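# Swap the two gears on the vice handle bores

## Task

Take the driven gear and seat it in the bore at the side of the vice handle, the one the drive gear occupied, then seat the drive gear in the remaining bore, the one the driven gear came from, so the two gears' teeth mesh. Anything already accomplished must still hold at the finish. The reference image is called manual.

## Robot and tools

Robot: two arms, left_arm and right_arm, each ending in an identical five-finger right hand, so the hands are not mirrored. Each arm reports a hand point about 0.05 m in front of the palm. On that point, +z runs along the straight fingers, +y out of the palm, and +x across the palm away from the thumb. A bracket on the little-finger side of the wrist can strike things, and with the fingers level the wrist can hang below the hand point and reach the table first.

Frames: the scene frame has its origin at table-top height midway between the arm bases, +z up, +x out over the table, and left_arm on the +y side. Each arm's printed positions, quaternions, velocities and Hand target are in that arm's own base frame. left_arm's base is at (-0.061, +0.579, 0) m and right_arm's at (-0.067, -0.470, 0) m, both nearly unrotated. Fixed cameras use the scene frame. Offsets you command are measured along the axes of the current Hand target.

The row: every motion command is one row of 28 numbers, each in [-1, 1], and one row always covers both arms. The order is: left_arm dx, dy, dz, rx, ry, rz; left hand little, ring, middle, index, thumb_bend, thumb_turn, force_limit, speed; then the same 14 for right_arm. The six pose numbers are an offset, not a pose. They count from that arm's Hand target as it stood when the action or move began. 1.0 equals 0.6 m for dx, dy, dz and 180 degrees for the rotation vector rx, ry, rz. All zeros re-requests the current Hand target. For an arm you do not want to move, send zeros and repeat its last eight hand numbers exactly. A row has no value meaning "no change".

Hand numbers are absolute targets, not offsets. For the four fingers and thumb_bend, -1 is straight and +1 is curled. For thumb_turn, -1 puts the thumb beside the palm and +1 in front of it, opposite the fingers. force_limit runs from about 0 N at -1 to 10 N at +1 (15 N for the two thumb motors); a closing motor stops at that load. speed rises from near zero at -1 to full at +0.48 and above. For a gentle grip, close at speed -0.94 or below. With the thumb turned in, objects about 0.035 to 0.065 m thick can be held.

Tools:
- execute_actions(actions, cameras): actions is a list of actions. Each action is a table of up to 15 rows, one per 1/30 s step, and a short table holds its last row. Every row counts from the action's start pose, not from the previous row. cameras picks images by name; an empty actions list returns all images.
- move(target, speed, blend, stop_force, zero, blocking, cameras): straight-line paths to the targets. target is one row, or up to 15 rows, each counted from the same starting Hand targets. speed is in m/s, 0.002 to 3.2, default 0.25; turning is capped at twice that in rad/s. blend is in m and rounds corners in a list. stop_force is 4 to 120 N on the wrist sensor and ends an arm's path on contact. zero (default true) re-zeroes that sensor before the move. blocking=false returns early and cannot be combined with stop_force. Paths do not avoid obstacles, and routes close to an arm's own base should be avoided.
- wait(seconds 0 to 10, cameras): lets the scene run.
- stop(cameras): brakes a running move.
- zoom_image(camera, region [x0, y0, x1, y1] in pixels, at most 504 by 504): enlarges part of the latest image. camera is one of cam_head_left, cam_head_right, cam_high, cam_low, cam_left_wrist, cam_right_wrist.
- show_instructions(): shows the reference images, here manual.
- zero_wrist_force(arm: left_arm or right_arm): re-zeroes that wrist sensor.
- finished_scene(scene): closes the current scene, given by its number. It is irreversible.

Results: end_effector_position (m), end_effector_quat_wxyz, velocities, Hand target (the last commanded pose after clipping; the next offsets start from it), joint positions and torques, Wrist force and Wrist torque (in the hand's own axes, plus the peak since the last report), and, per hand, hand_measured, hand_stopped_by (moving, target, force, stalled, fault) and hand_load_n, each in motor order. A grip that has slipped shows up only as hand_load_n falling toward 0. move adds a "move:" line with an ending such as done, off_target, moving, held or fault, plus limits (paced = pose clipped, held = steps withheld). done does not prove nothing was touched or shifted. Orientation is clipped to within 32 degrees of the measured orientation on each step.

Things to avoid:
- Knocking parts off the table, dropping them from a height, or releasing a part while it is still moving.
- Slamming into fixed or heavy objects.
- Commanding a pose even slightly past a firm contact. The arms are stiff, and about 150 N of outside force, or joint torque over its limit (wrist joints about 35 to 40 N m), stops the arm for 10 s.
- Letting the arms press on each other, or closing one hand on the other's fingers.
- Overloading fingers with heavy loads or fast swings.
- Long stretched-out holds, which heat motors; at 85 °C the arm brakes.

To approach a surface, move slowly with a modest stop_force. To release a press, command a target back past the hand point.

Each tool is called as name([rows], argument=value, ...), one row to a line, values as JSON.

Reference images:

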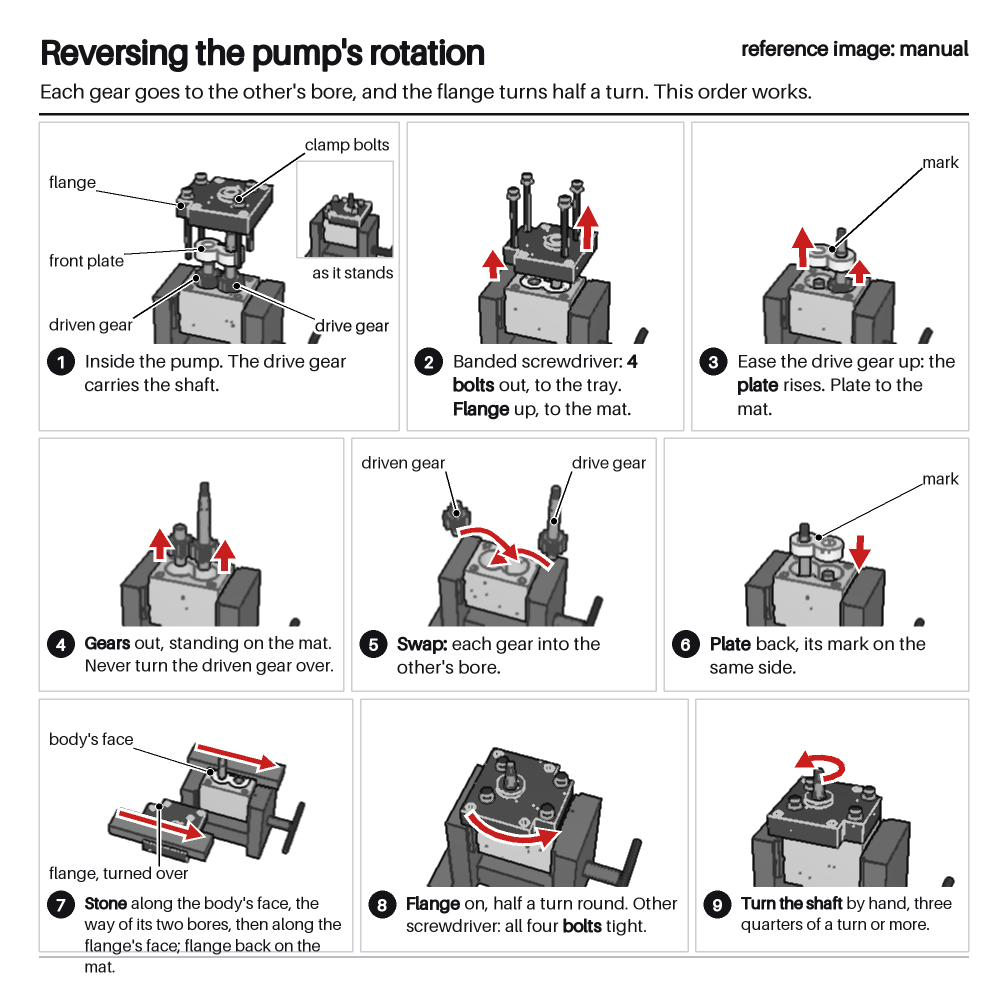

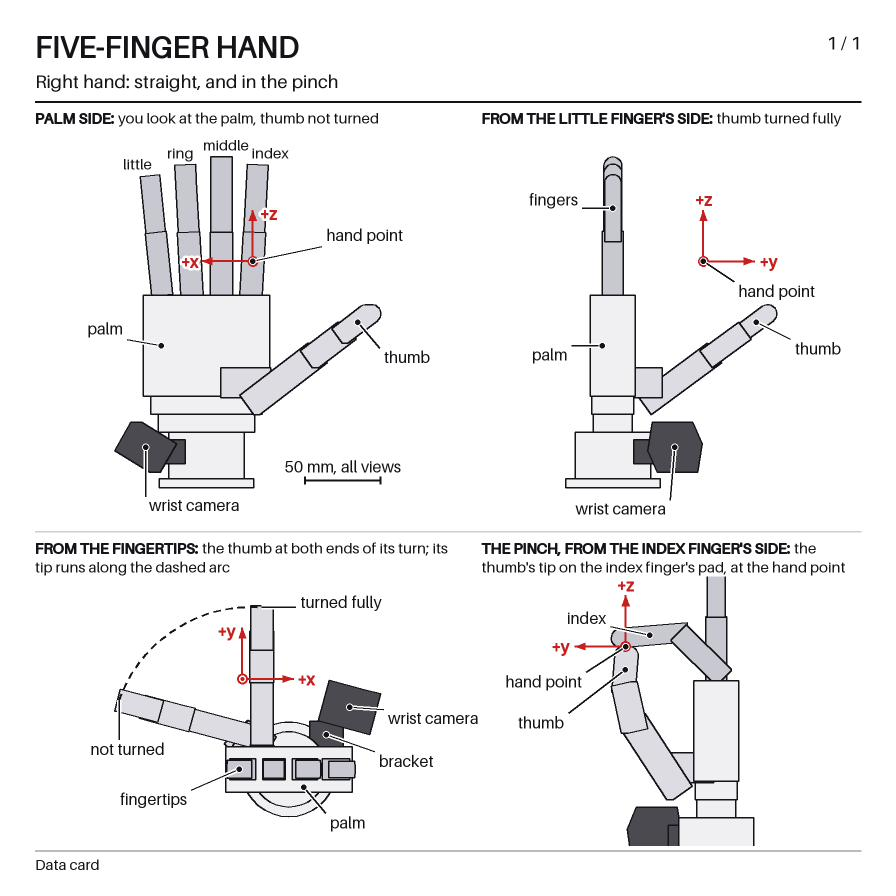

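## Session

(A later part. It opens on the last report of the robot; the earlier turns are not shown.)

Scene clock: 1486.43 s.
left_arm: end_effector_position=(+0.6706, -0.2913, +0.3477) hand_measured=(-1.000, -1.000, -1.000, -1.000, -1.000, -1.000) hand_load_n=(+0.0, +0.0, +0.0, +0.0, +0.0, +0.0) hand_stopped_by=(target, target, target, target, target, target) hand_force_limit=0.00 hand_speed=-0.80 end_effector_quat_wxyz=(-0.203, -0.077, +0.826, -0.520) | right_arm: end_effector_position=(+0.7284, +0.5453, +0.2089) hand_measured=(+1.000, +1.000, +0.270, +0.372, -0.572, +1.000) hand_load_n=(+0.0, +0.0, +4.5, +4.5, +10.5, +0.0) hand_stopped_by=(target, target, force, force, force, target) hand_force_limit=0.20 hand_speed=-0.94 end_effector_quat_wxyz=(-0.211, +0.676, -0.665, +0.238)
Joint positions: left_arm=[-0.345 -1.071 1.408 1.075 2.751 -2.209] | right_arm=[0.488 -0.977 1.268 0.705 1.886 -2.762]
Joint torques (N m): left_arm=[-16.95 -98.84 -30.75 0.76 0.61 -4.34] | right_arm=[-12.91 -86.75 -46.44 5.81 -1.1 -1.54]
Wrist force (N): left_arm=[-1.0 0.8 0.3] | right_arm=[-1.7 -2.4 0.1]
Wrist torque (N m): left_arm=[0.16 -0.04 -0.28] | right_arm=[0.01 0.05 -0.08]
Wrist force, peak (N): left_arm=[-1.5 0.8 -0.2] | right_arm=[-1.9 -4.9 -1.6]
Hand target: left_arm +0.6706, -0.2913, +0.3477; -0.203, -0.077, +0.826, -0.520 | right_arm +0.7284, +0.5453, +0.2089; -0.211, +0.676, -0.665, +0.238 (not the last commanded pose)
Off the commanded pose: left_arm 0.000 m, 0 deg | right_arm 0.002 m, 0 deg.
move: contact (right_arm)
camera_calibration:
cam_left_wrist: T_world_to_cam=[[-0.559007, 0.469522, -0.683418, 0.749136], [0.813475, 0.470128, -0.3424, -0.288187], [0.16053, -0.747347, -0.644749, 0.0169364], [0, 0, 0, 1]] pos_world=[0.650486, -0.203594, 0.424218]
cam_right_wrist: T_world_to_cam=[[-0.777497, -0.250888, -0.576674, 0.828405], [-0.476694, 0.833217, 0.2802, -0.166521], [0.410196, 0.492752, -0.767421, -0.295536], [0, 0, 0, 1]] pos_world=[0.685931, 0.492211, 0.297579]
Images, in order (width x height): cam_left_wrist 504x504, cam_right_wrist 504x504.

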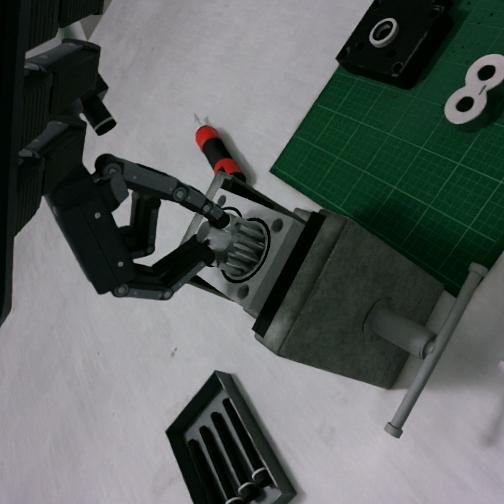

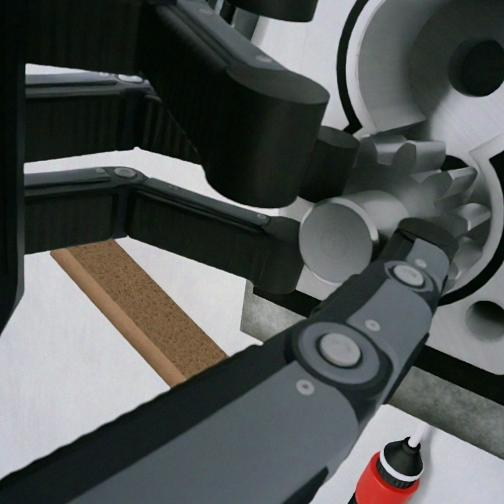

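move(target=[0,0,0,0,0,0,-1,-1,-1,-1,-1,-1,0,-0.8,0.00093,-0.00181,-0.00172,0,0,0,1,1,0.42,0.48,-0.4,1,0.2,-0.94], speed=0.01)

move(target=[0,0,0,0,0,0,-1,-1,-1,-1,-1,-1,0,-0.8,-0.00027,0.004,0.00532,0,0,0,1,1,0.42,0.48,-0.4,1,0.2,-0.94], speed=0.005, stop_force=4)

move(target=[0,0,0,0,0,0,-1,-1,-1,-1,-1,-1,0,-0.8,0.00093,-0.00181,-0.00172,0,0,0,1,1,0.42,0.48,-0.4,1,0.2,-0.94], speed=0.01, stop_force=8)

move(target=[0,0,0,0,0,0,-1,-1,-1,-1,-1,-1,0,-0.8,-0.00027,0.004,0.00532,0,0,0,1,1,0.42,0.48,-0.4,1,0.2,-0.94], speed=0.005, stop_force=4)

move(target=[0,0,0,0,0,0,-1,-1,-1,-1,-1,-1,0,-0.8,0.00093,-0.00181,-0.00172,0,0,0,1,1,0.42,0.48,-0.4,1,0.2,-0.94], speed=0.01, stop_force=8)

move(target=[0,0,0,0,0,0,-1,-1,-1,-1,-1,-1,0,-0.8,-0.00027,0.004,0.00532,0,0,0,1,1,0.42,0.48,-0.4,1,0.2,-0.94], speed=0.005, stop_force=4, cameras=["cam_left_wrist", "cam_right_wrist", "cam_low"])

zoom_image(camera="cam_right_wrist", region=[404, 120, 504, 300])

zoom_image(camera="cam_left_wrist", region=[200, 200, 280, 290])

zoom_image(camera="cam_low", region=[225, 185, 285, 220])

Scene clock: 1531.27 s.
left_arm: end_effector_position=(+0.6706, -0.2913, +0.3477) hand_measured=(-1.000, -1.000, -1.000, -1.000, -1.000, -1.000) hand_load_n=(+0.0, +0.0, +0.0, +0.0, +0.0, +0.0) hand_stopped_by=(target, target, target, target, target, target) hand_force_limit=0.00 hand_speed=-0.80 end_effector_quat_wxyz=(-0.203, -0.077, +0.826, -0.520) | right_arm: end_effector_position=(+0.7286, +0.5448, +0.2104) hand_measured=(+1.000, +1.000, +0.270, +0.372, -0.572, +1.000) hand_load_n=(+0.0, +0.5, +4.0, +4.5, +11.5, +0.0) hand_stopped_by=(target, target, force, force, force, target) hand_force_limit=0.20 hand_speed=-0.94 end_effector_quat_wxyz=(-0.211, +0.676, -0.665, +0.238)
Joint positions: left_arm=[-0.345 -1.071 1.408 1.075 2.751 -2.209] | right_arm=[0.488 -0.978 1.267 0.707 1.885 -2.763]
Joint torques (N m): left_arm=[-16.31 -99.27 -30.27 0.62 0.78 -4.16] | right_arm=[-15.5 -89.75 -50.01 5.02 -1 -1.54]
Wrist force (N): left_arm=[-0.7 0.3 0.1] | right_arm=[-0.7 1.9 2.2]
Wrist torque (N m): left_arm=[0.08 -0.08 -0.28] | right_arm=[0.08 0.00 -0.03]
Wrist force, peak (N): left_arm=[-1.5 0.8 0.2] | right_arm=[-0.6 2.1 2.3]
Hand target: left_arm +0.6706, -0.2913, +0.3477; -0.203, -0.077, +0.826, -0.520 | right_arm +0.7286, +0.5448, +0.2104; -0.211, +0.676, -0.665, +0.238
Off the commanded pose: left_arm 0.000 m, 0 deg | right_arm 0.000 m, 0 deg.
move: done

Scene clock: 1533.00 s.
left_arm: end_effector_position=(+0.6706, -0.2913, +0.3477) hand_measured=(-1.000, -1.000, -1.000, -1.000, -1.000, -1.000) hand_load_n=(-0.5, +0.0, +0.0, +0.0, +0.0, +0.0) hand_stopped_by=(target, target, target, target, target, target) hand_force_limit=0.00 hand_speed=-0.80 end_effector_quat_wxyz=(-0.203, -0.077, +0.826, -0.520) | right_arm: end_effector_position=(+0.7286, +0.5448, +0.2084) hand_measured=(+1.000, +1.000, +0.270, +0.372, -0.572, +1.000) hand_load_n=(+0.5, +0.0, +3.5, +3.0, +11.5, -1.0) hand_stopped_by=(target, target, force, force, force, target) hand_force_limit=0.20 hand_speed=-0.94 end_effector_quat_wxyz=(-0.211, +0.676, -0.665, +0.238)
Joint positions: left_arm=[-0.345 -1.071 1.408 1.075 2.751 -2.209] | right_arm=[0.488 -0.977 1.269 0.704 1.885 -2.763]
Joint torques (N m): left_arm=[-15.64 -99.41 -31.2 0.83 0.81 -4.05] | right_arm=[-7.39 -86.3 -48.98 4.3 -0.87 -1.49]
Wrist force (N): left_arm=[-1.3 0.3 0.0] | right_arm=[2.0 0.1 -1.9]
Wrist torque (N m): left_arm=[0.10 0.02 -0.31] | right_arm=[0.01 -0.01 -0.08]
Wrist force, peak (N): left_arm=[-1.4 0.7 0.1] | right_arm=[2.3 -2.2 -2.9]
Hand target: left_arm +0.6706, -0.2913, +0.3477; -0.203, -0.077, +0.826, -0.520 | right_arm +0.7286, +0.5448, +0.2084; -0.211, +0.676, -0.665, +0.238 (not the last commanded pose)
Off the commanded pose: left_arm 0.000 m, 0 deg | right_arm 0.002 m, 0 deg.
move: contact (right_arm)

Scene clock: 1534.17 s.
left_arm: end_effector_position=(+0.6706, -0.2913, +0.3477) hand_measured=(-1.000, -1.000, -1.000, -1.000, -1.000, -1.000) hand_load_n=(+0.0, +0.0, +0.0, +0.0, +0.0, +0.0) hand_stopped_by=(target, target, target, target, target, target) hand_force_limit=0.00 hand_speed=-0.80 end_effector_quat_wxyz=(-0.203, -0.077, +0.826, -0.520) | right_arm: end_effector_position=(+0.7289, +0.5443, +0.2099) hand_measured=(+1.000, +1.000, +0.270, +0.372, -0.572, +1.000) hand_load_n=(+0.0, +0.5, +4.5, +4.5, +11.5, -0.5) hand_stopped_by=(target, target, force, force, force, target) hand_force_limit=0.20 hand_speed=-0.94 end_effector_quat_wxyz=(-0.211, +0.676, -0.665, +0.238)
Joint positions: left_arm=[-0.345 -1.071 1.408 1.075 2.751 -2.209] | right_arm=[0.487 -0.978 1.268 0.706 1.885 -2.764]
Joint torques (N m): left_arm=[-15.91 -100.68 -30.28 0.82 0.75 -4.02] | right_arm=[-13.96 -89.66 -49.88 5.1 -1.26 -1.57]
Wrist force (N): left_arm=[-0.9 0.2 0.4] | right_arm=[-0.8 1.9 2.1]
Wrist torque (N m): left_arm=[0.06 -0.06 -0.29] | right_arm=[0.11 0.01 -0.04]
Wrist force, peak (N): left_arm=[-1.5 0.4 0.0] | right_arm=[-0.7 2.1 2.5]
Hand target: left_arm +0.6706, -0.2913, +0.3477; -0.203, -0.077, +0.826, -0.520 | right_arm +0.7289, +0.5443, +0.2099; -0.211, +0.676, -0.665, +0.238
Off the commanded pose: left_arm 0.000 m, 0 deg | right_arm 0.000 m, 0 deg.
move: done

Scene clock: 1535.83 s.
left_arm: end_effector_position=(+0.6706, -0.2913, +0.3477) hand_measured=(-1.000, -1.000, -1.000, -1.000, -1.000, -1.000) hand_load_n=(+0.0, +0.0, -0.5, +0.0, +0.0, +0.0) hand_stopped_by=(target, target, target, target, target, target) hand_force_limit=0.00 hand_speed=-0.80 end_effector_quat_wxyz=(-0.203, -0.077, +0.826, -0.520) | right_arm: end_effector_position=(+0.7289, +0.5443, +0.2081) hand_measured=(+1.000, +1.000, +0.270, +0.372, -0.572, +1.000) hand_load_n=(+0.0, +0.0, +4.0, +3.0, +11.5, -1.5) hand_stopped_by=(target, target, force, force, force, target) hand_force_limit=0.20 hand_speed=-0.94 end_effector_quat_wxyz=(-0.211, +0.676, -0.665, +0.238)
Joint positions: left_arm=[-0.345 -1.071 1.408 1.075 2.751 -2.209] | right_arm=[0.487 -0.977 1.269 0.703 1.885 -2.764]
Joint torques (N m): left_arm=[-15.51 -98.55 -31.39 0.68 0.78 -3.95] | right_arm=[-5.17 -87.24 -49.12 4.37 -1.16 -1.43]
Wrist force (N): left_arm=[-0.9 0.6 0.1] | right_arm=[1.8 0.2 -1.3]
Wrist torque (N m): left_arm=[0.13 -0.04 -0.29] | right_arm=[0.03 0.01 -0.09]
Wrist force, peak (N): left_arm=[-1.9 0.8 -0.1] | right_arm=[2.3 -2.5 -2.6]
Hand target: left_arm +0.6706, -0.2913, +0.3477; -0.203, -0.077, +0.826, -0.520 | right_arm +0.7289, +0.5443, +0.2081; -0.211, +0.676, -0.665, +0.238 (not the last commanded pose)
Off the commanded pose: left_arm 0.000 m, 0 deg | right_arm 0.002 m, 0 deg.
move: contact (right_arm)

Scene clock: 1537.00 s.
left_arm: end_effector_position=(+0.6706, -0.2913, +0.3477) hand_measured=(-1.000, -1.000, -1.000, -1.000, -1.000, -1.000) hand_load_n=(+0.0, +0.0, +0.0, +0.0, +0.0, +0.0) hand_stopped_by=(target, target, target, target, target, target) hand_force_limit=0.00 hand_speed=-0.80 end_effector_quat_wxyz=(-0.203, -0.077, +0.826, -0.520) | right_arm: end_effector_position=(+0.7291, +0.5438, +0.2096) hand_measured=(+1.000, +1.000, +0.270, +0.372, -0.572, +1.000) hand_load_n=(+0.0, +0.0, +4.5, +4.5, +11.5, -0.5) hand_stopped_by=(target, target, force, force, force, target) hand_force_limit=0.20 hand_speed=-0.94 end_effector_quat_wxyz=(-0.211, +0.676, -0.665, +0.238)
Joint positions: left_arm=[-0.345 -1.071 1.408 1.075 2.751 -2.209] | right_arm=[0.486 -0.978 1.268 0.705 1.884 -2.764]
Joint torques (N m): left_arm=[-16.97 -98.52 -31.43 0.83 0.85 -3.94] | right_arm=[-14.54 -90.01 -50.04 4.99 -1.03 -1.57]
Wrist force (N): left_arm=[-1.2 0.4 0.3] | right_arm=[-0.9 2.0 2.2]
Wrist torque (N m): left_arm=[0.08 -0.02 -0.31] | right_arm=[0.11 0.03 -0.05]
Wrist force, peak (N): left_arm=[-1.5 0.3 0.7] | right_arm=[-0.8 2.2 2.3]
Hand target: left_arm +0.6706, -0.2913, +0.3477; -0.203, -0.077, +0.826, -0.520 | right_arm +0.7291, +0.5438, +0.2096; -0.211, +0.676, -0.665, +0.238
Off the commanded pose: left_arm 0.000 m, 0 deg | right_arm 0.000 m, 0 deg.
move: done

Scene clock: 1538.53 s.
left_arm: end_effector_position=(+0.6706, -0.2913, +0.3477) hand_measured=(-1.000, -1.000, -1.000, -1.000, -1.000, -1.000) hand_load_n=(+0.0, +0.0, +0.0, +0.0, +0.0, +0.0) hand_stopped_by=(target, target, target, target, target, target) hand_force_limit=0.00 hand_speed=-0.80 end_effector_quat_wxyz=(-0.203, -0.077, +0.826, -0.520) | right_arm: end_effector_position=(+0.7291, +0.5438, +0.2056) hand_measured=(+1.000, +1.000, +0.270, +0.372, -0.572, +1.000) hand_load_n=(+0.0, +0.0, +4.0, +4.0, +11.5, -0.5) hand_stopped_by=(target, target, force, force, force, target) hand_force_limit=0.20 hand_speed=-0.94 end_effector_quat_wxyz=(-0.211, +0.676, -0.665, +0.238)
Joint positions: left_arm=[-0.345 -1.071 1.408 1.075 2.751 -2.209] | right_arm=[0.486 -0.976 1.272 0.699 1.884 -2.764]
Joint torques (N m): left_arm=[-16.54 -99.08 -30.76 0.74 0.89 -3.86] | right_arm=[-11.1 -69.36 -30.31 0.15 -0.98 -1.54]
Wrist force (N): left_arm=[-1.1 0.4 0.5] | right_arm=[-0.8 0.6 0.1]
Wrist torque (N m): left_arm=[0.08 -0.03 -0.31] | right_arm=[0.04 0.04 -0.07]
Wrist force, peak (N): left_arm=[-1.5 0.5 0.4] | right_arm=[-0.8 1.8 2.7]
Hand target: left_arm +0.6706, -0.2913, +0.3477; -0.203, -0.077, +0.826, -0.520 | right_arm +0.7291, +0.5438, +0.2056; -0.211, +0.676, -0.665, +0.238
Off the commanded pose: left_arm 0.000 m, 0 deg | right_arm 0.000 m, 0 deg.
move: done
camera_calibration:
cam_left_wrist: T_world_to_cam=[[-0.559007, 0.469522, -0.683418, 0.749136], [0.813475, 0.470128, -0.3424, -0.288187], [0.16053, -0.747347, -0.644749, 0.0169364], [0, 0, 0, 1]] pos_world=[0.650486, -0.203594, 0.424218]
cam_right_wrist: T_world_to_cam=[[-0.777465, -0.250844, -0.576737, 0.826587], [-0.476737, 0.833163, 0.280288, -0.163955], [0.410207, 0.492866, -0.767342, -0.297779], [0, 0, 0, 1]] pos_world=[0.686631, 0.490711, 0.294179]
Images, in order (width x height): cam_low 504x504, cam_left_wrist 504x504, cam_right_wrist 504x504.

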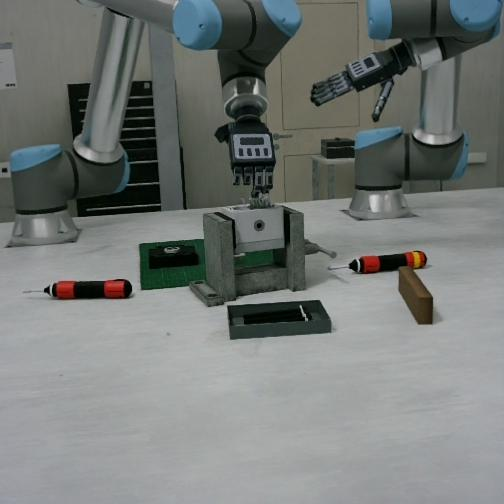

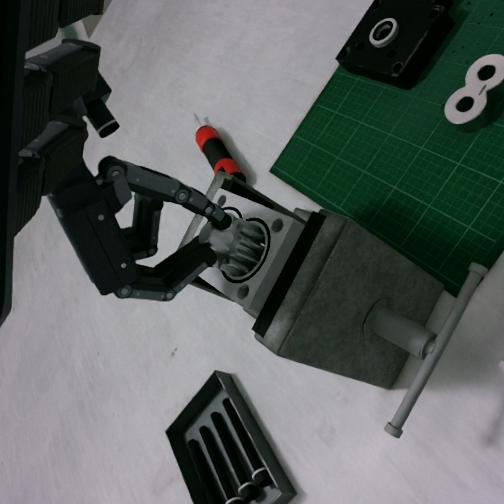

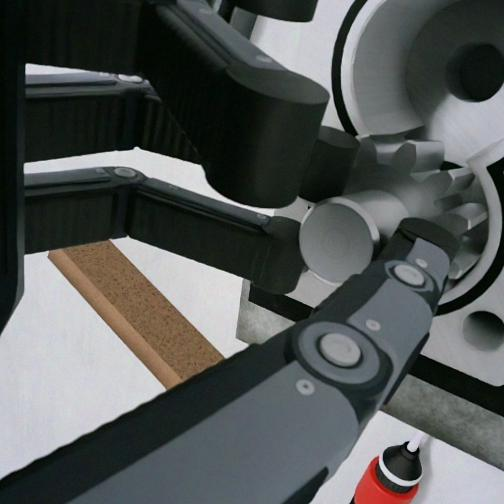

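Scaled by 2.800.

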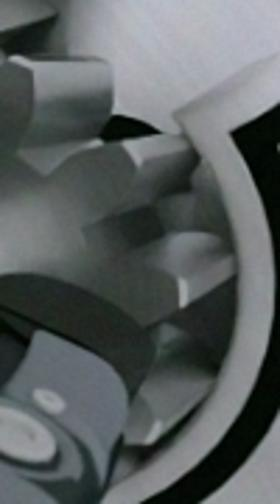

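Scaled by 5.600.

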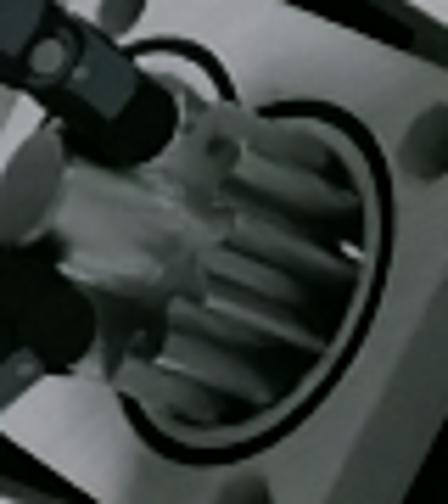

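Scaled by 8.400.

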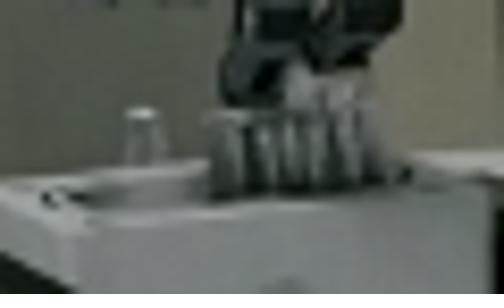

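move(target=[0,0,0,0,0,0,-1,-1,-1,-1,-1,-1,0,-0.8,-0.00054,0.008,0.01064,0,0,0,1,1,0.42,0.48,-0.4,1,0.2,-0.94], speed=0.01, stop_force=7, cameras=["cam_left_wrist", "cam_right_wrist", "cam_low"])

zoom_image(camera="cam_left_wrist", region=[200, 200, 280, 290])

zoom_image(camera="cam_low", region=[225, 175, 295, 215])

Scene clock: 1550.00 s.
left_arm: end_effector_position=(+0.6706, -0.2913, +0.3477) hand_measured=(-1.000, -1.000, -1.000, -1.000, -1.000, -1.000) hand_load_n=(+0.0, +0.0, +0.0, +0.0, +0.0, +0.0) hand_stopped_by=(target, target, target, target, target, target) hand_force_limit=0.00 hand_speed=-0.80 end_effector_quat_wxyz=(-0.203, -0.077, +0.826, -0.520) | right_arm: end_effector_position=(+0.7291, +0.5438, +0.2043) hand_measured=(+1.000, +1.000, +0.272, +0.372, -0.572, +1.000) hand_load_n=(+0.0, +0.0, +3.0, +3.0, +12.0, -0.5) hand_stopped_by=(target, target, force, force, force, target) hand_force_limit=0.20 hand_speed=-0.94 end_effector_quat_wxyz=(-0.211, +0.676, -0.665, +0.238)
Joint positions: left_arm=[-0.345 -1.071 1.408 1.075 2.751 -2.209] | right_arm=[0.486 -0.976 1.274 0.697 1.884 -2.764]
Joint torques (N m): left_arm=[-17.74 -97.02 -31.62 0.9 1.15 -4.01] | right_arm=[-3.75 -87.49 -48.98 4.32 -0.62 -1.49]
Wrist force (N): left_arm=[-1.6 -0.3 0.2] | right_arm=[-0.8 1.8 -1.5]
Wrist torque (N m): left_arm=[-0.01 0.06 -0.36] | right_arm=[0.05 0.04 -0.04]
Wrist force, peak (N): left_arm=[-1.7 0.5 0.7] | right_arm=[-0.6 -2.2 -7.2]
Hand target: left_arm +0.6706, -0.2913, +0.3477; -0.203, -0.077, +0.826, -0.520 | right_arm +0.7291, +0.5438, +0.2043; -0.211, +0.676, -0.665, +0.238 (not the last commanded pose)
Off the commanded pose: left_arm 0.000 m, 0 deg | right_arm 0.007 m, 0 deg.
move: contact (right_arm)
camera_calibration:
cam_left_wrist: T_world_to_cam=[[-0.559007, 0.469522, -0.683418, 0.749136], [0.813475, 0.470128, -0.3424, -0.288187], [0.16053, -0.747347, -0.644749, 0.0169364], [0, 0, 0, 1]] pos_world=[0.650486, -0.203594, 0.424218]
cam_right_wrist: T_world_to_cam=[[-0.777433, -0.250805, -0.576797, 0.825872], [-0.476717, 0.833187, 0.280251, -0.163633], [0.410291, 0.492845, -0.76731, -0.298757], [0, 0, 0, 1]] pos_world=[0.686631, 0.490711, 0.29298]
Images, in order (width x height): cam_low 504x504, cam_left_wrist 504x504, cam_right_wrist 504x504.

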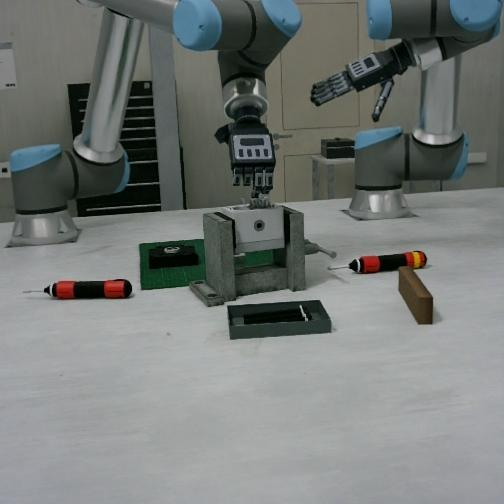

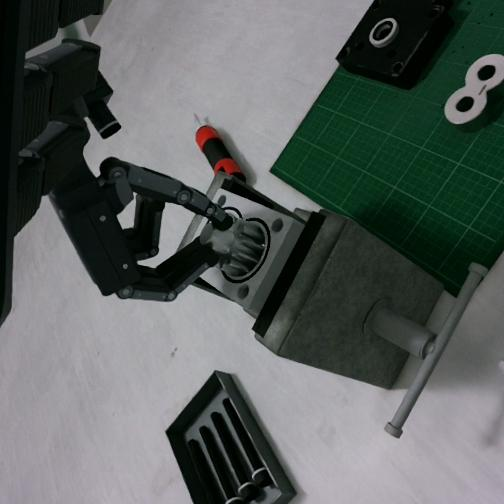

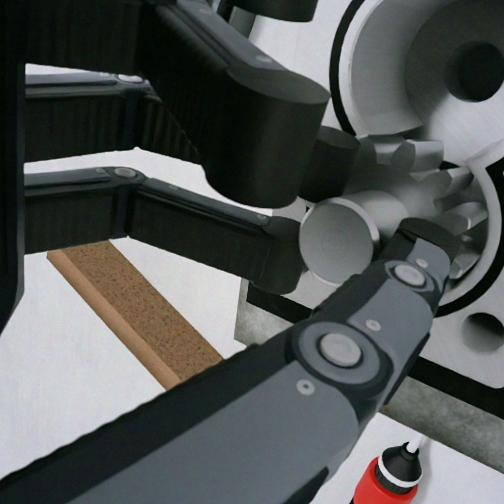

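Scaled by 5.600.

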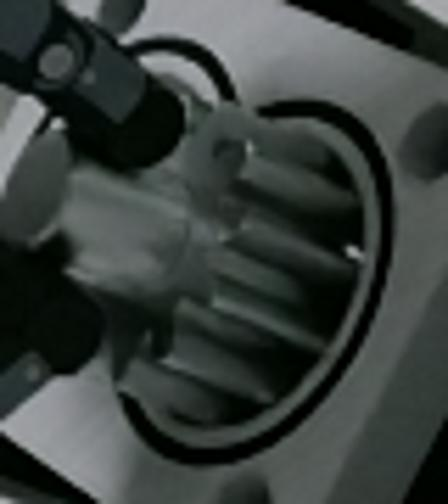

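Scaled by 7.200.

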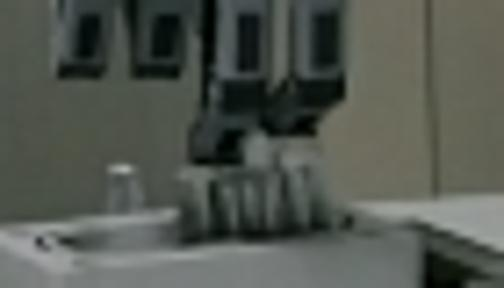

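zoom_image(camera="cam_low", region=[242, 185, 278, 213])

zoom_image(camera="cam_right_wrist", region=[284, 80, 504, 300])

Scaled by 14.000.

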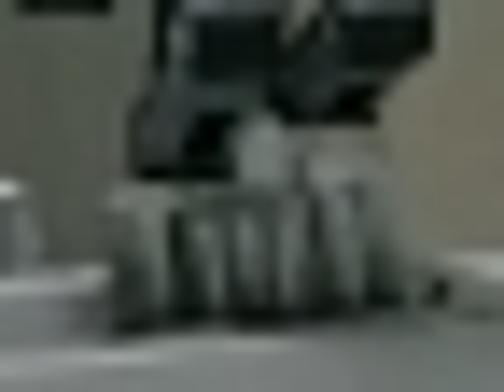

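Scaled by 2.291.

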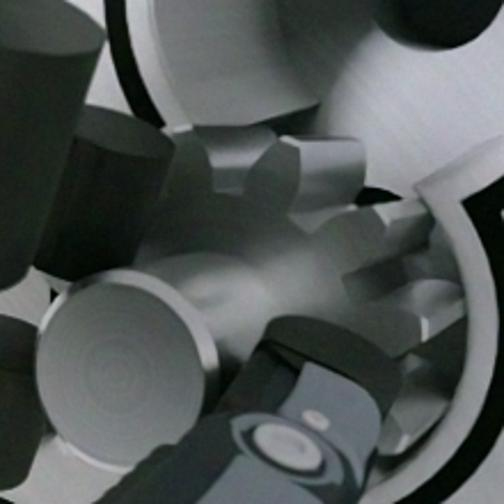

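move([
  [0,0,0,0,0,0,-1,-1,-1,-1,-1,-1,0,-0.8,0.0004,-0.0065,-0.0086,0,0,0,1,1,0.42,0.48,-0.4,1,0.2,-0.94],
  [0,0,0,0,0,0,-1,-1,-1,-1,-1,-1,0,-0.8,-0.00485,-0.00873,-0.01869,0.019,0.0209,-0.0147,1,1,0.42,0.48,-0.4,1,0.2,-0.94],
], speed=0.02, cameras=["cam_left_wrist", "cam_right_wrist", "cam_low"])

zoom_image(camera="cam_low", region=[235, 175, 285, 215])

zoom_image(camera="cam_right_wrist", region=[284, 80, 504, 300])

zoom_image(camera="cam_left_wrist", region=[180, 190, 280, 290])

Scene clock: 1646.93 s.
left_arm: end_effector_position=(+0.6706, -0.2913, +0.3477) hand_measured=(-1.000, -1.000, -1.000, -1.000, -1.000, -1.000) hand_load_n=(+0.0, +0.0, +0.0, +0.0, +0.0, +0.0) hand_stopped_by=(target, target, target, target, target, target) hand_force_limit=0.00 hand_speed=-0.80 end_effector_quat_wxyz=(-0.203, -0.077, +0.826, -0.520) | right_arm: end_effector_position=(+0.7266, +0.5472, +0.2163) hand_measured=(+1.000, +1.000, +0.272, +0.372, -0.568, +1.000) hand_load_n=(+0.0, +0.5, +0.0, +0.0, +0.0, +0.0) hand_stopped_by=(target, target, force, force, force, target) hand_force_limit=0.20 hand_speed=-0.94 end_effector_quat_wxyz=(-0.204, +0.676, -0.649, +0.284)
Joint positions: left_arm=[-0.345 -1.071 1.408 1.075 2.751 -2.209] | right_arm=[0.523 -0.978 1.263 0.687 1.987 -2.79]
Joint torques (N m): left_arm=[-16.5 -99.93 -31.33 0.58 1.1 -3.84] | right_arm=[13 -69.07 -48.62 0.19 2.27 -2.15]
Wrist force (N): left_arm=[-1.0 0.2 0.6] | right_arm=[-0.6 0.6 0.0]
Wrist torque (N m): left_arm=[0.04 -0.05 -0.31] | right_arm=[0.11 0.03 0.19]
Wrist force, peak (N): left_arm=[-1.7 0.8 0.5] | right_arm=[-0.7 5.5 5.3]
Hand target: left_arm +0.6706, -0.2913, +0.3477; -0.203, -0.077, +0.826, -0.520 | right_arm +0.7266, +0.5472, +0.2163; -0.204, +0.676, -0.649, +0.284
Off the commanded pose: left_arm 0.000 m, 0 deg | right_arm 0.000 m, 0 deg.
move: done
camera_calibration:
cam_left_wrist: T_world_to_cam=[[-0.559007, 0.469522, -0.683418, 0.749136], [0.813475, 0.470128, -0.3424, -0.288187], [0.16053, -0.747347, -0.644749, 0.0169364], [0, 0, 0, 1]] pos_world=[0.650486, -0.203594, 0.424218]
cam_right_wrist: T_world_to_cam=[[-0.742274, -0.29782, -0.600276, 0.83692], [-0.490444, 0.851866, 0.183817, -0.150364], [0.45661, 0.430845, -0.778383, -0.287502], [0, 0, 0, 1]] pos_world=[0.678755, 0.501211, 0.306236]
Images, in order (width x height): cam_low 504x504, cam_left_wrist 504x504, cam_right_wrist 504x504.

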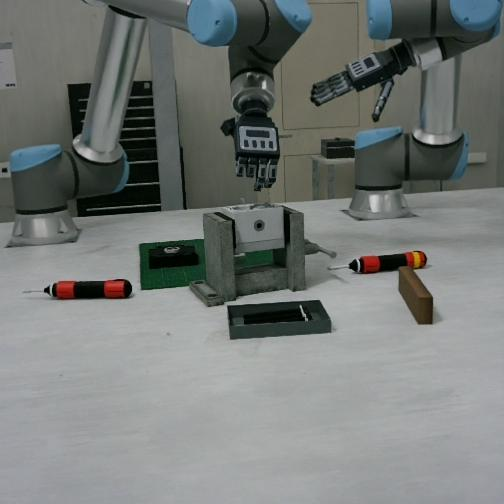

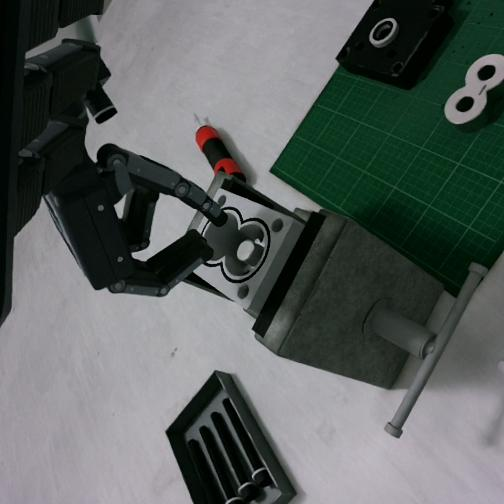

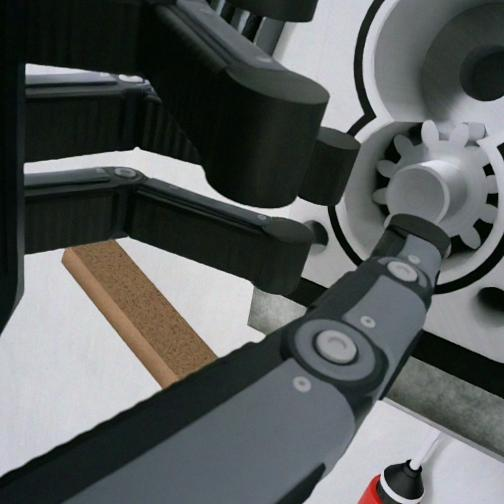

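Scaled by 10.080.

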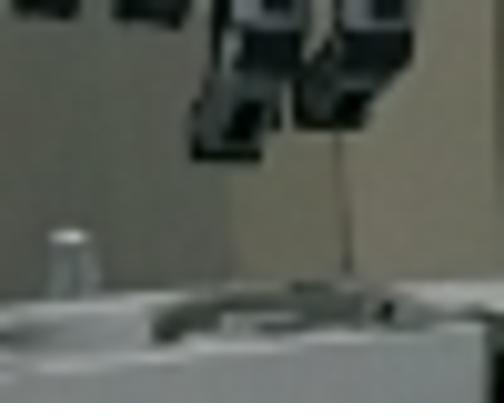

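Scaled by 2.291.

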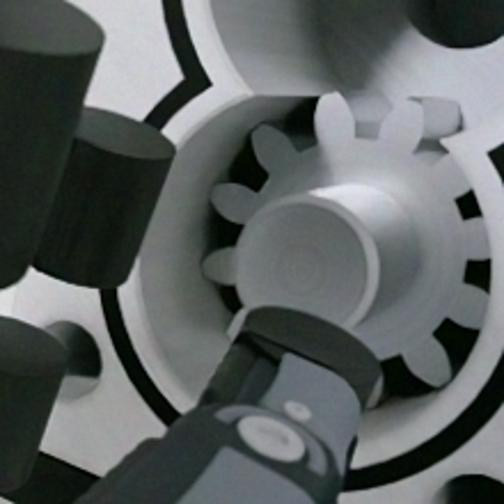

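Scaled by 5.040.

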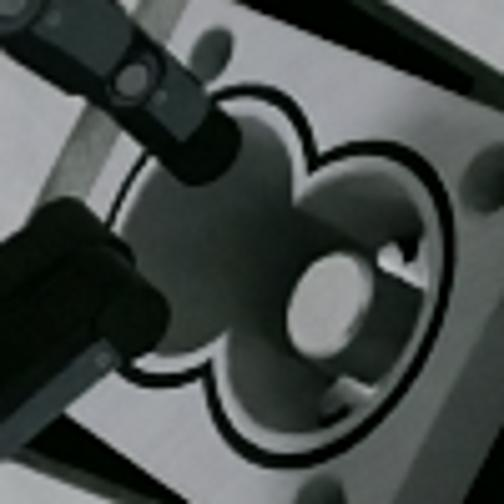

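move([
  [0,0,0,0,0,0,-1,-1,-1,-1,-1,-1,0,-0.8,0.0167,-0.0902,-0.1059,0,0,0,1,1,0.42,0.48,-0.4,1,0.2,-0.94],
  [0,0,0,0,0,0,-1,-1,-1,-1,-1,-1,0,-0.8,-0.0028,0.3535,-0.4873,0.0253,-0.0286,0.025,1,1,0.1,0.1,-0.68,1,-0.6,-0.6],
  [0,0,0,0,0,0,-1,-1,-1,-1,-1,-1,0,-0.8,-0.0277,0.488,-0.3295,0.0253,-0.0286,0.025,1,1,0.1,0.1,-0.68,1,-0.6,-0.6],
], speed=0.15, blend=[0.02, 0.02, 0], cameras=["all"])

zoom_image(camera="cam_left_wrist", region=[180, 190, 280, 290])

zoom_image(camera="cam_low", region=[225, 190, 285, 220])

zoom_image(camera="cam_head_left", region=[190, 195, 270, 265])

Scene clock: 1718.23 s.
left_arm: end_effector_position=(+0.6706, -0.2913, +0.3477) hand_measured=(-1.000, -1.000, -1.000, -1.000, -1.000, -1.000) hand_load_n=(-0.5, +0.0, +0.0, +0.0, +0.0, +0.0) hand_stopped_by=(target, target, target, target, target, target) hand_force_limit=0.00 hand_speed=-0.80 end_effector_quat_wxyz=(-0.203, -0.077, +0.826, -0.520) | right_arm: end_effector_position=(+0.3755, +0.5601, +0.1752) hand_measured=(+1.000, +1.000, +0.100, +0.100, -0.680, +1.000) hand_load_n=(+0.5, +0.0, +0.0, +0.0, +0.0, +0.0) hand_stopped_by=(target, target, target, target, target, target) hand_force_limit=-0.60 hand_speed=-0.60 end_effector_quat_wxyz=(-0.270, +0.653, -0.653, +0.271)
Joint positions: left_arm=[-0.345 -1.071 1.408 1.075 2.751 -2.209] | right_arm=[0.856 -1.301 1.852 0.441 2.134 -2.459]
Joint torques (N m): left_arm=[-15.92 -99.02 -31.97 0.6 0.96 -3.84] | right_arm=[-13.59 -41.93 -25.72 0 -0.01 -1.68]
Wrist force (N): left_arm=[-1.8 -0.3 0.1] | right_arm=[-0.5 0.7 0.3]
Wrist torque (N m): left_arm=[-0.01 0.08 -0.36] | right_arm=[0.10 0.07 -0.09]
Wrist force, peak (N): left_arm=[-1.8 0.7 0.3] | right_arm=[-0.7 1.7 1.0]
Hand target: left_arm +0.6706, -0.2913, +0.3477; -0.203, -0.077, +0.826, -0.520 | right_arm +0.3755, +0.5601, +0.1752; -0.270, +0.653, -0.653, +0.271
Off the commanded pose: left_arm 0.000 m, 0 deg | right_arm 0.000 m, 0 deg.
move: done; blend cut to 0 m at target 2
camera_calibration:
cam_left_wrist: T_world_to_cam=[[-0.559007, 0.469522, -0.683418, 0.749136], [0.813475, 0.470128, -0.3424, -0.288187], [0.16053, -0.747347, -0.644749, 0.0169364], [0, 0, 0, 1]] pos_world=[0.650486, -0.203594, 0.424218]
cam_right_wrist: T_world_to_cam=[[-0.688758, -0.226807, -0.688601, 0.511135], [-0.514248, 0.822346, 0.243507, -0.311037], [0.51104, 0.521829, -0.683032, -0.252843], [0, 0, 0, 1]] pos_world=[0.321311, 0.50365, 0.255008]

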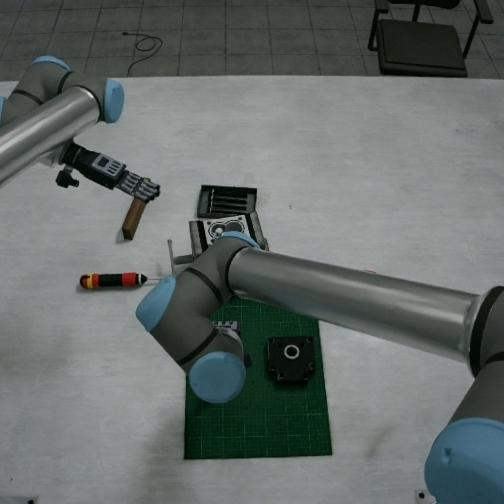

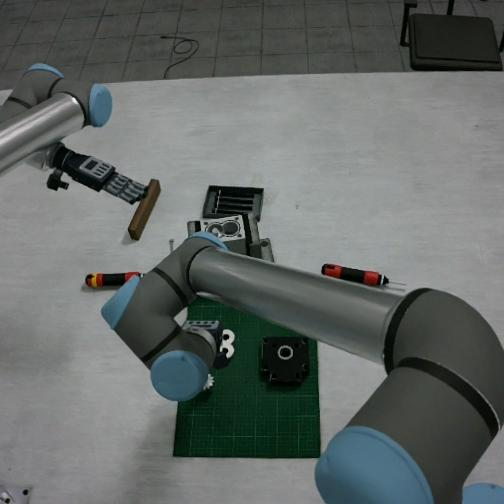

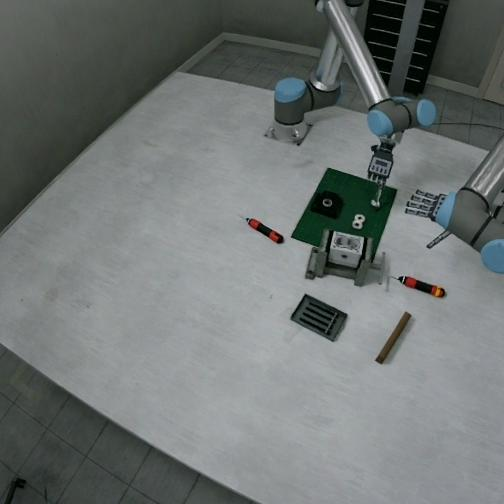

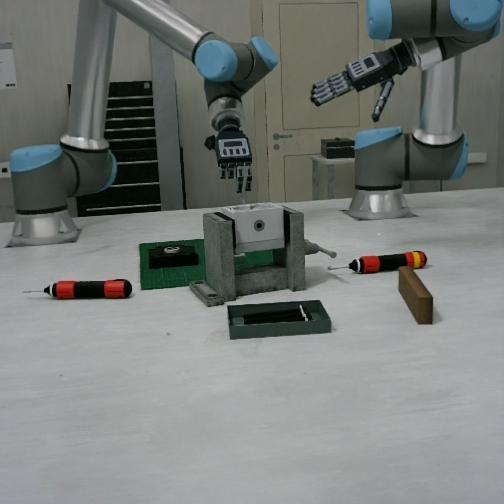

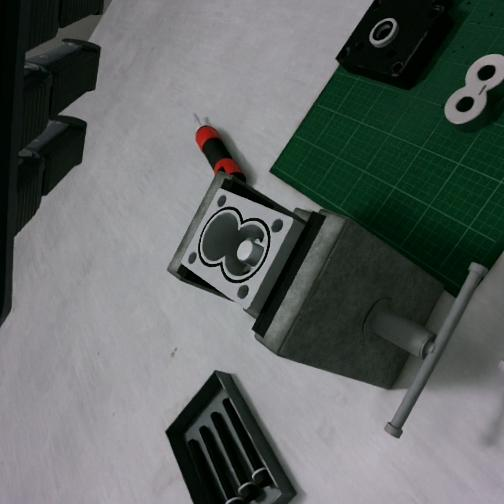

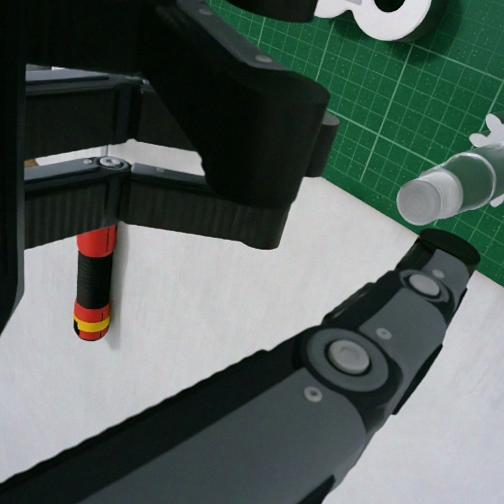

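Scaled by 5.040.

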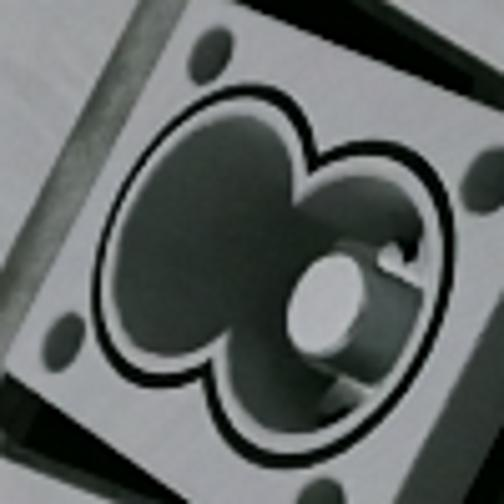

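Scaled by 8.400.

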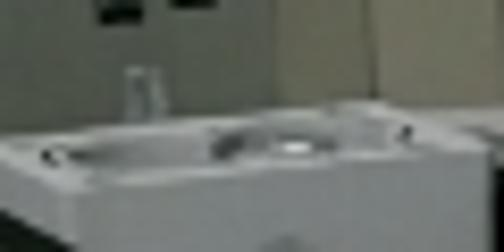

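Scaled by 6.300.

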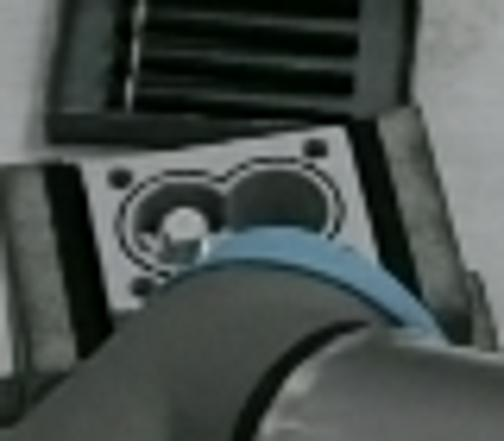

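move(target=[0,0,0,0,0,0,-1,-1,-1,-1,-1,-1,0,-0.8,-0.004,0.0117,0.0188,0,0,0,1,1,0.1,0.1,-0.68,1,-0.6,-0.6], speed=0.08, cameras=["cam_right_wrist"])

zoom_image(camera="cam_right_wrist", region=[244, 100, 504, 360])

Scene clock: 1745.70 s.
left_arm: end_effector_position=(+0.6706, -0.2913, +0.3477) hand_measured=(-1.000, -1.000, -1.000, -1.000, -1.000, -1.000) hand_load_n=(+0.0, +0.0, +0.0, +0.0, +0.0, +0.0) hand_stopped_by=(target, target, target, target, target, target) hand_force_limit=0.00 hand_speed=-0.80 end_effector_quat_wxyz=(-0.203, -0.077, +0.826, -0.520) | right_arm: end_effector_position=(+0.3785, +0.5625, +0.1623) hand_measured=(+1.000, +1.000, +0.100, +0.100, -0.680, +1.000) hand_load_n=(+0.0, +0.0, +0.0, +0.0, +0.0, +0.0) hand_stopped_by=(target, target, target, target, target, target) hand_force_limit=-0.60 hand_speed=-0.60 end_effector_quat_wxyz=(-0.270, +0.653, -0.653, +0.271)
Joint positions: left_arm=[-0.345 -1.071 1.408 1.075 2.751 -2.209] | right_arm=[0.854 -1.285 1.856 0.419 2.134 -2.46]
Joint torques (N m): left_arm=[-15.82 -98.21 -31.61 0.68 1.19 -3.7] | right_arm=[-14.04 -45.92 -25.02 -0.47 -0.54 -1.57]
Wrist force (N): left_arm=[-1.4 0.4 0.8] | right_arm=[-0.5 0.6 0.0]
Wrist torque (N m): left_arm=[0.07 0.00 -0.32] | right_arm=[0.10 0.07 -0.10]
Wrist force, peak (N): left_arm=[-1.9 -0.2 0.0] | right_arm=[-0.3 0.9 0.3]
Hand target: left_arm +0.6706, -0.2913, +0.3477; -0.203, -0.077, +0.826, -0.520 | right_arm +0.3785, +0.5625, +0.1622; -0.270, +0.653, -0.653, +0.271
Off the commanded pose: left_arm 0.000 m, 0 deg | right_arm 0.000 m, 0 deg.
move: done
camera_calibration:
cam_right_wrist: T_world_to_cam=[[-0.688829, -0.226695, -0.688566, 0.504821], [-0.514152, 0.822379, 0.243599, -0.308321], [0.51104, 0.521826, -0.683034, -0.264557], [0, 0, 0, 1]] pos_world=[0.324411, 0.50605, 0.242008]
Images, in order (width x height): cam_right_wrist 504x504.

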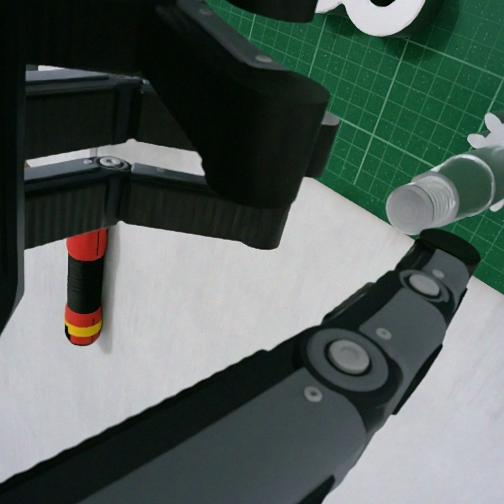

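Scaled by 1.938.

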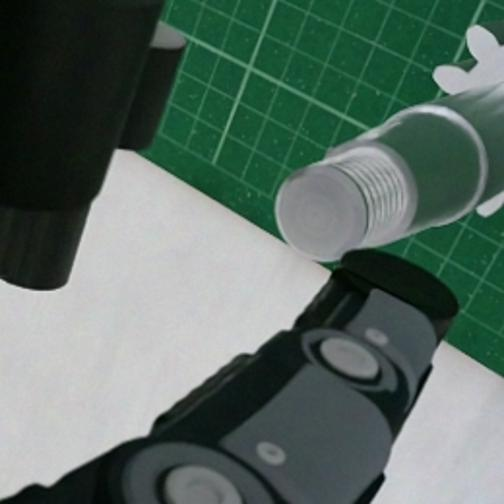

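move(target=[0,0,0,0,0,0,-1,-1,-1,-1,-1,-1,0,-0.8,0.0033,0.0615,0.0615,0,0,0,1,1,0.1,0.1,-0.68,1,-0.6,-0.6], speed=0.06, stop_force=6, cameras=["cam_right_wrist"])

zoom_image(camera="cam_right_wrist", region=[204, 100, 504, 400])

Scene clock: 1778.47 s.
left_arm: end_effector_position=(+0.6706, -0.2913, +0.3477) hand_measured=(-1.000, -1.000, -1.000, -1.000, -1.000, -1.000) hand_load_n=(+0.0, +0.0, +0.0, +0.0, +0.0, +0.0) hand_stopped_by=(target, target, target, target, target, target) hand_force_limit=0.00 hand_speed=-0.80 end_effector_quat_wxyz=(-0.203, -0.077, +0.826, -0.520) | right_arm: end_effector_position=(+0.3785, +0.5604, +0.1100) hand_measured=(+1.000, +1.000, +0.100, +0.100, -0.680, +1.000) hand_load_n=(+0.0, +0.5, +0.0, +0.0, +0.5, +0.0) hand_stopped_by=(target, target, target, target, target, target) hand_force_limit=-0.60 hand_speed=-0.60 end_effector_quat_wxyz=(-0.270, +0.653, -0.653, +0.271)
Joint positions: left_arm=[-0.345 -1.071 1.408 1.075 2.751 -2.209] | right_arm=[0.852 -1.236 1.899 0.326 2.132 -2.462]
Joint torques (N m): left_arm=[-17.66 -97.08 -32.65 0.76 1.39 -3.9] | right_arm=[-14.2 -44.99 -22.79 0.29 -0.86 -1.54]
Wrist force (N): left_arm=[-1.3 0.3 0.2] | right_arm=[-0.5 0.8 0.1]
Wrist torque (N m): left_arm=[0.09 0.03 -0.32] | right_arm=[0.09 0.06 -0.08]
Wrist force, peak (N): left_arm=[-1.7 0.6 0.3] | right_arm=[-0.5 1.2 0.6]
Hand target: left_arm +0.6706, -0.2913, +0.3477; -0.203, -0.077, +0.826, -0.520 | right_arm +0.3785, +0.5604, +0.1100; -0.270, +0.653, -0.653, +0.271
Off the commanded pose: left_arm 0.000 m, 0 deg | right_arm 0.000 m, 0 deg.
move: done
camera_calibration:
cam_right_wrist: T_world_to_cam=[[-0.688829, -0.226695, -0.688566, 0.468424], [-0.514152, 0.822379, 0.243599, -0.293961], [0.51104, 0.521826, -0.683034, -0.299168], [0, 0, 0, 1]] pos_world=[0.324411, 0.50405, 0.189808]
Images, in order (width x height): cam_right_wrist 504x504.

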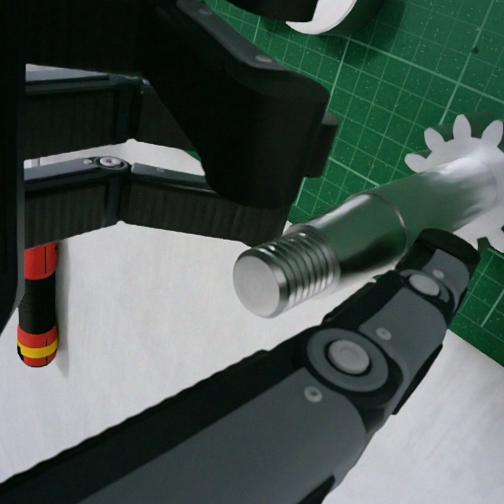

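Scaled by 1.680.

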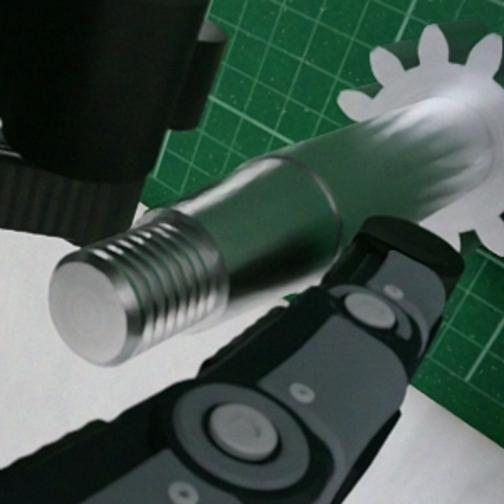

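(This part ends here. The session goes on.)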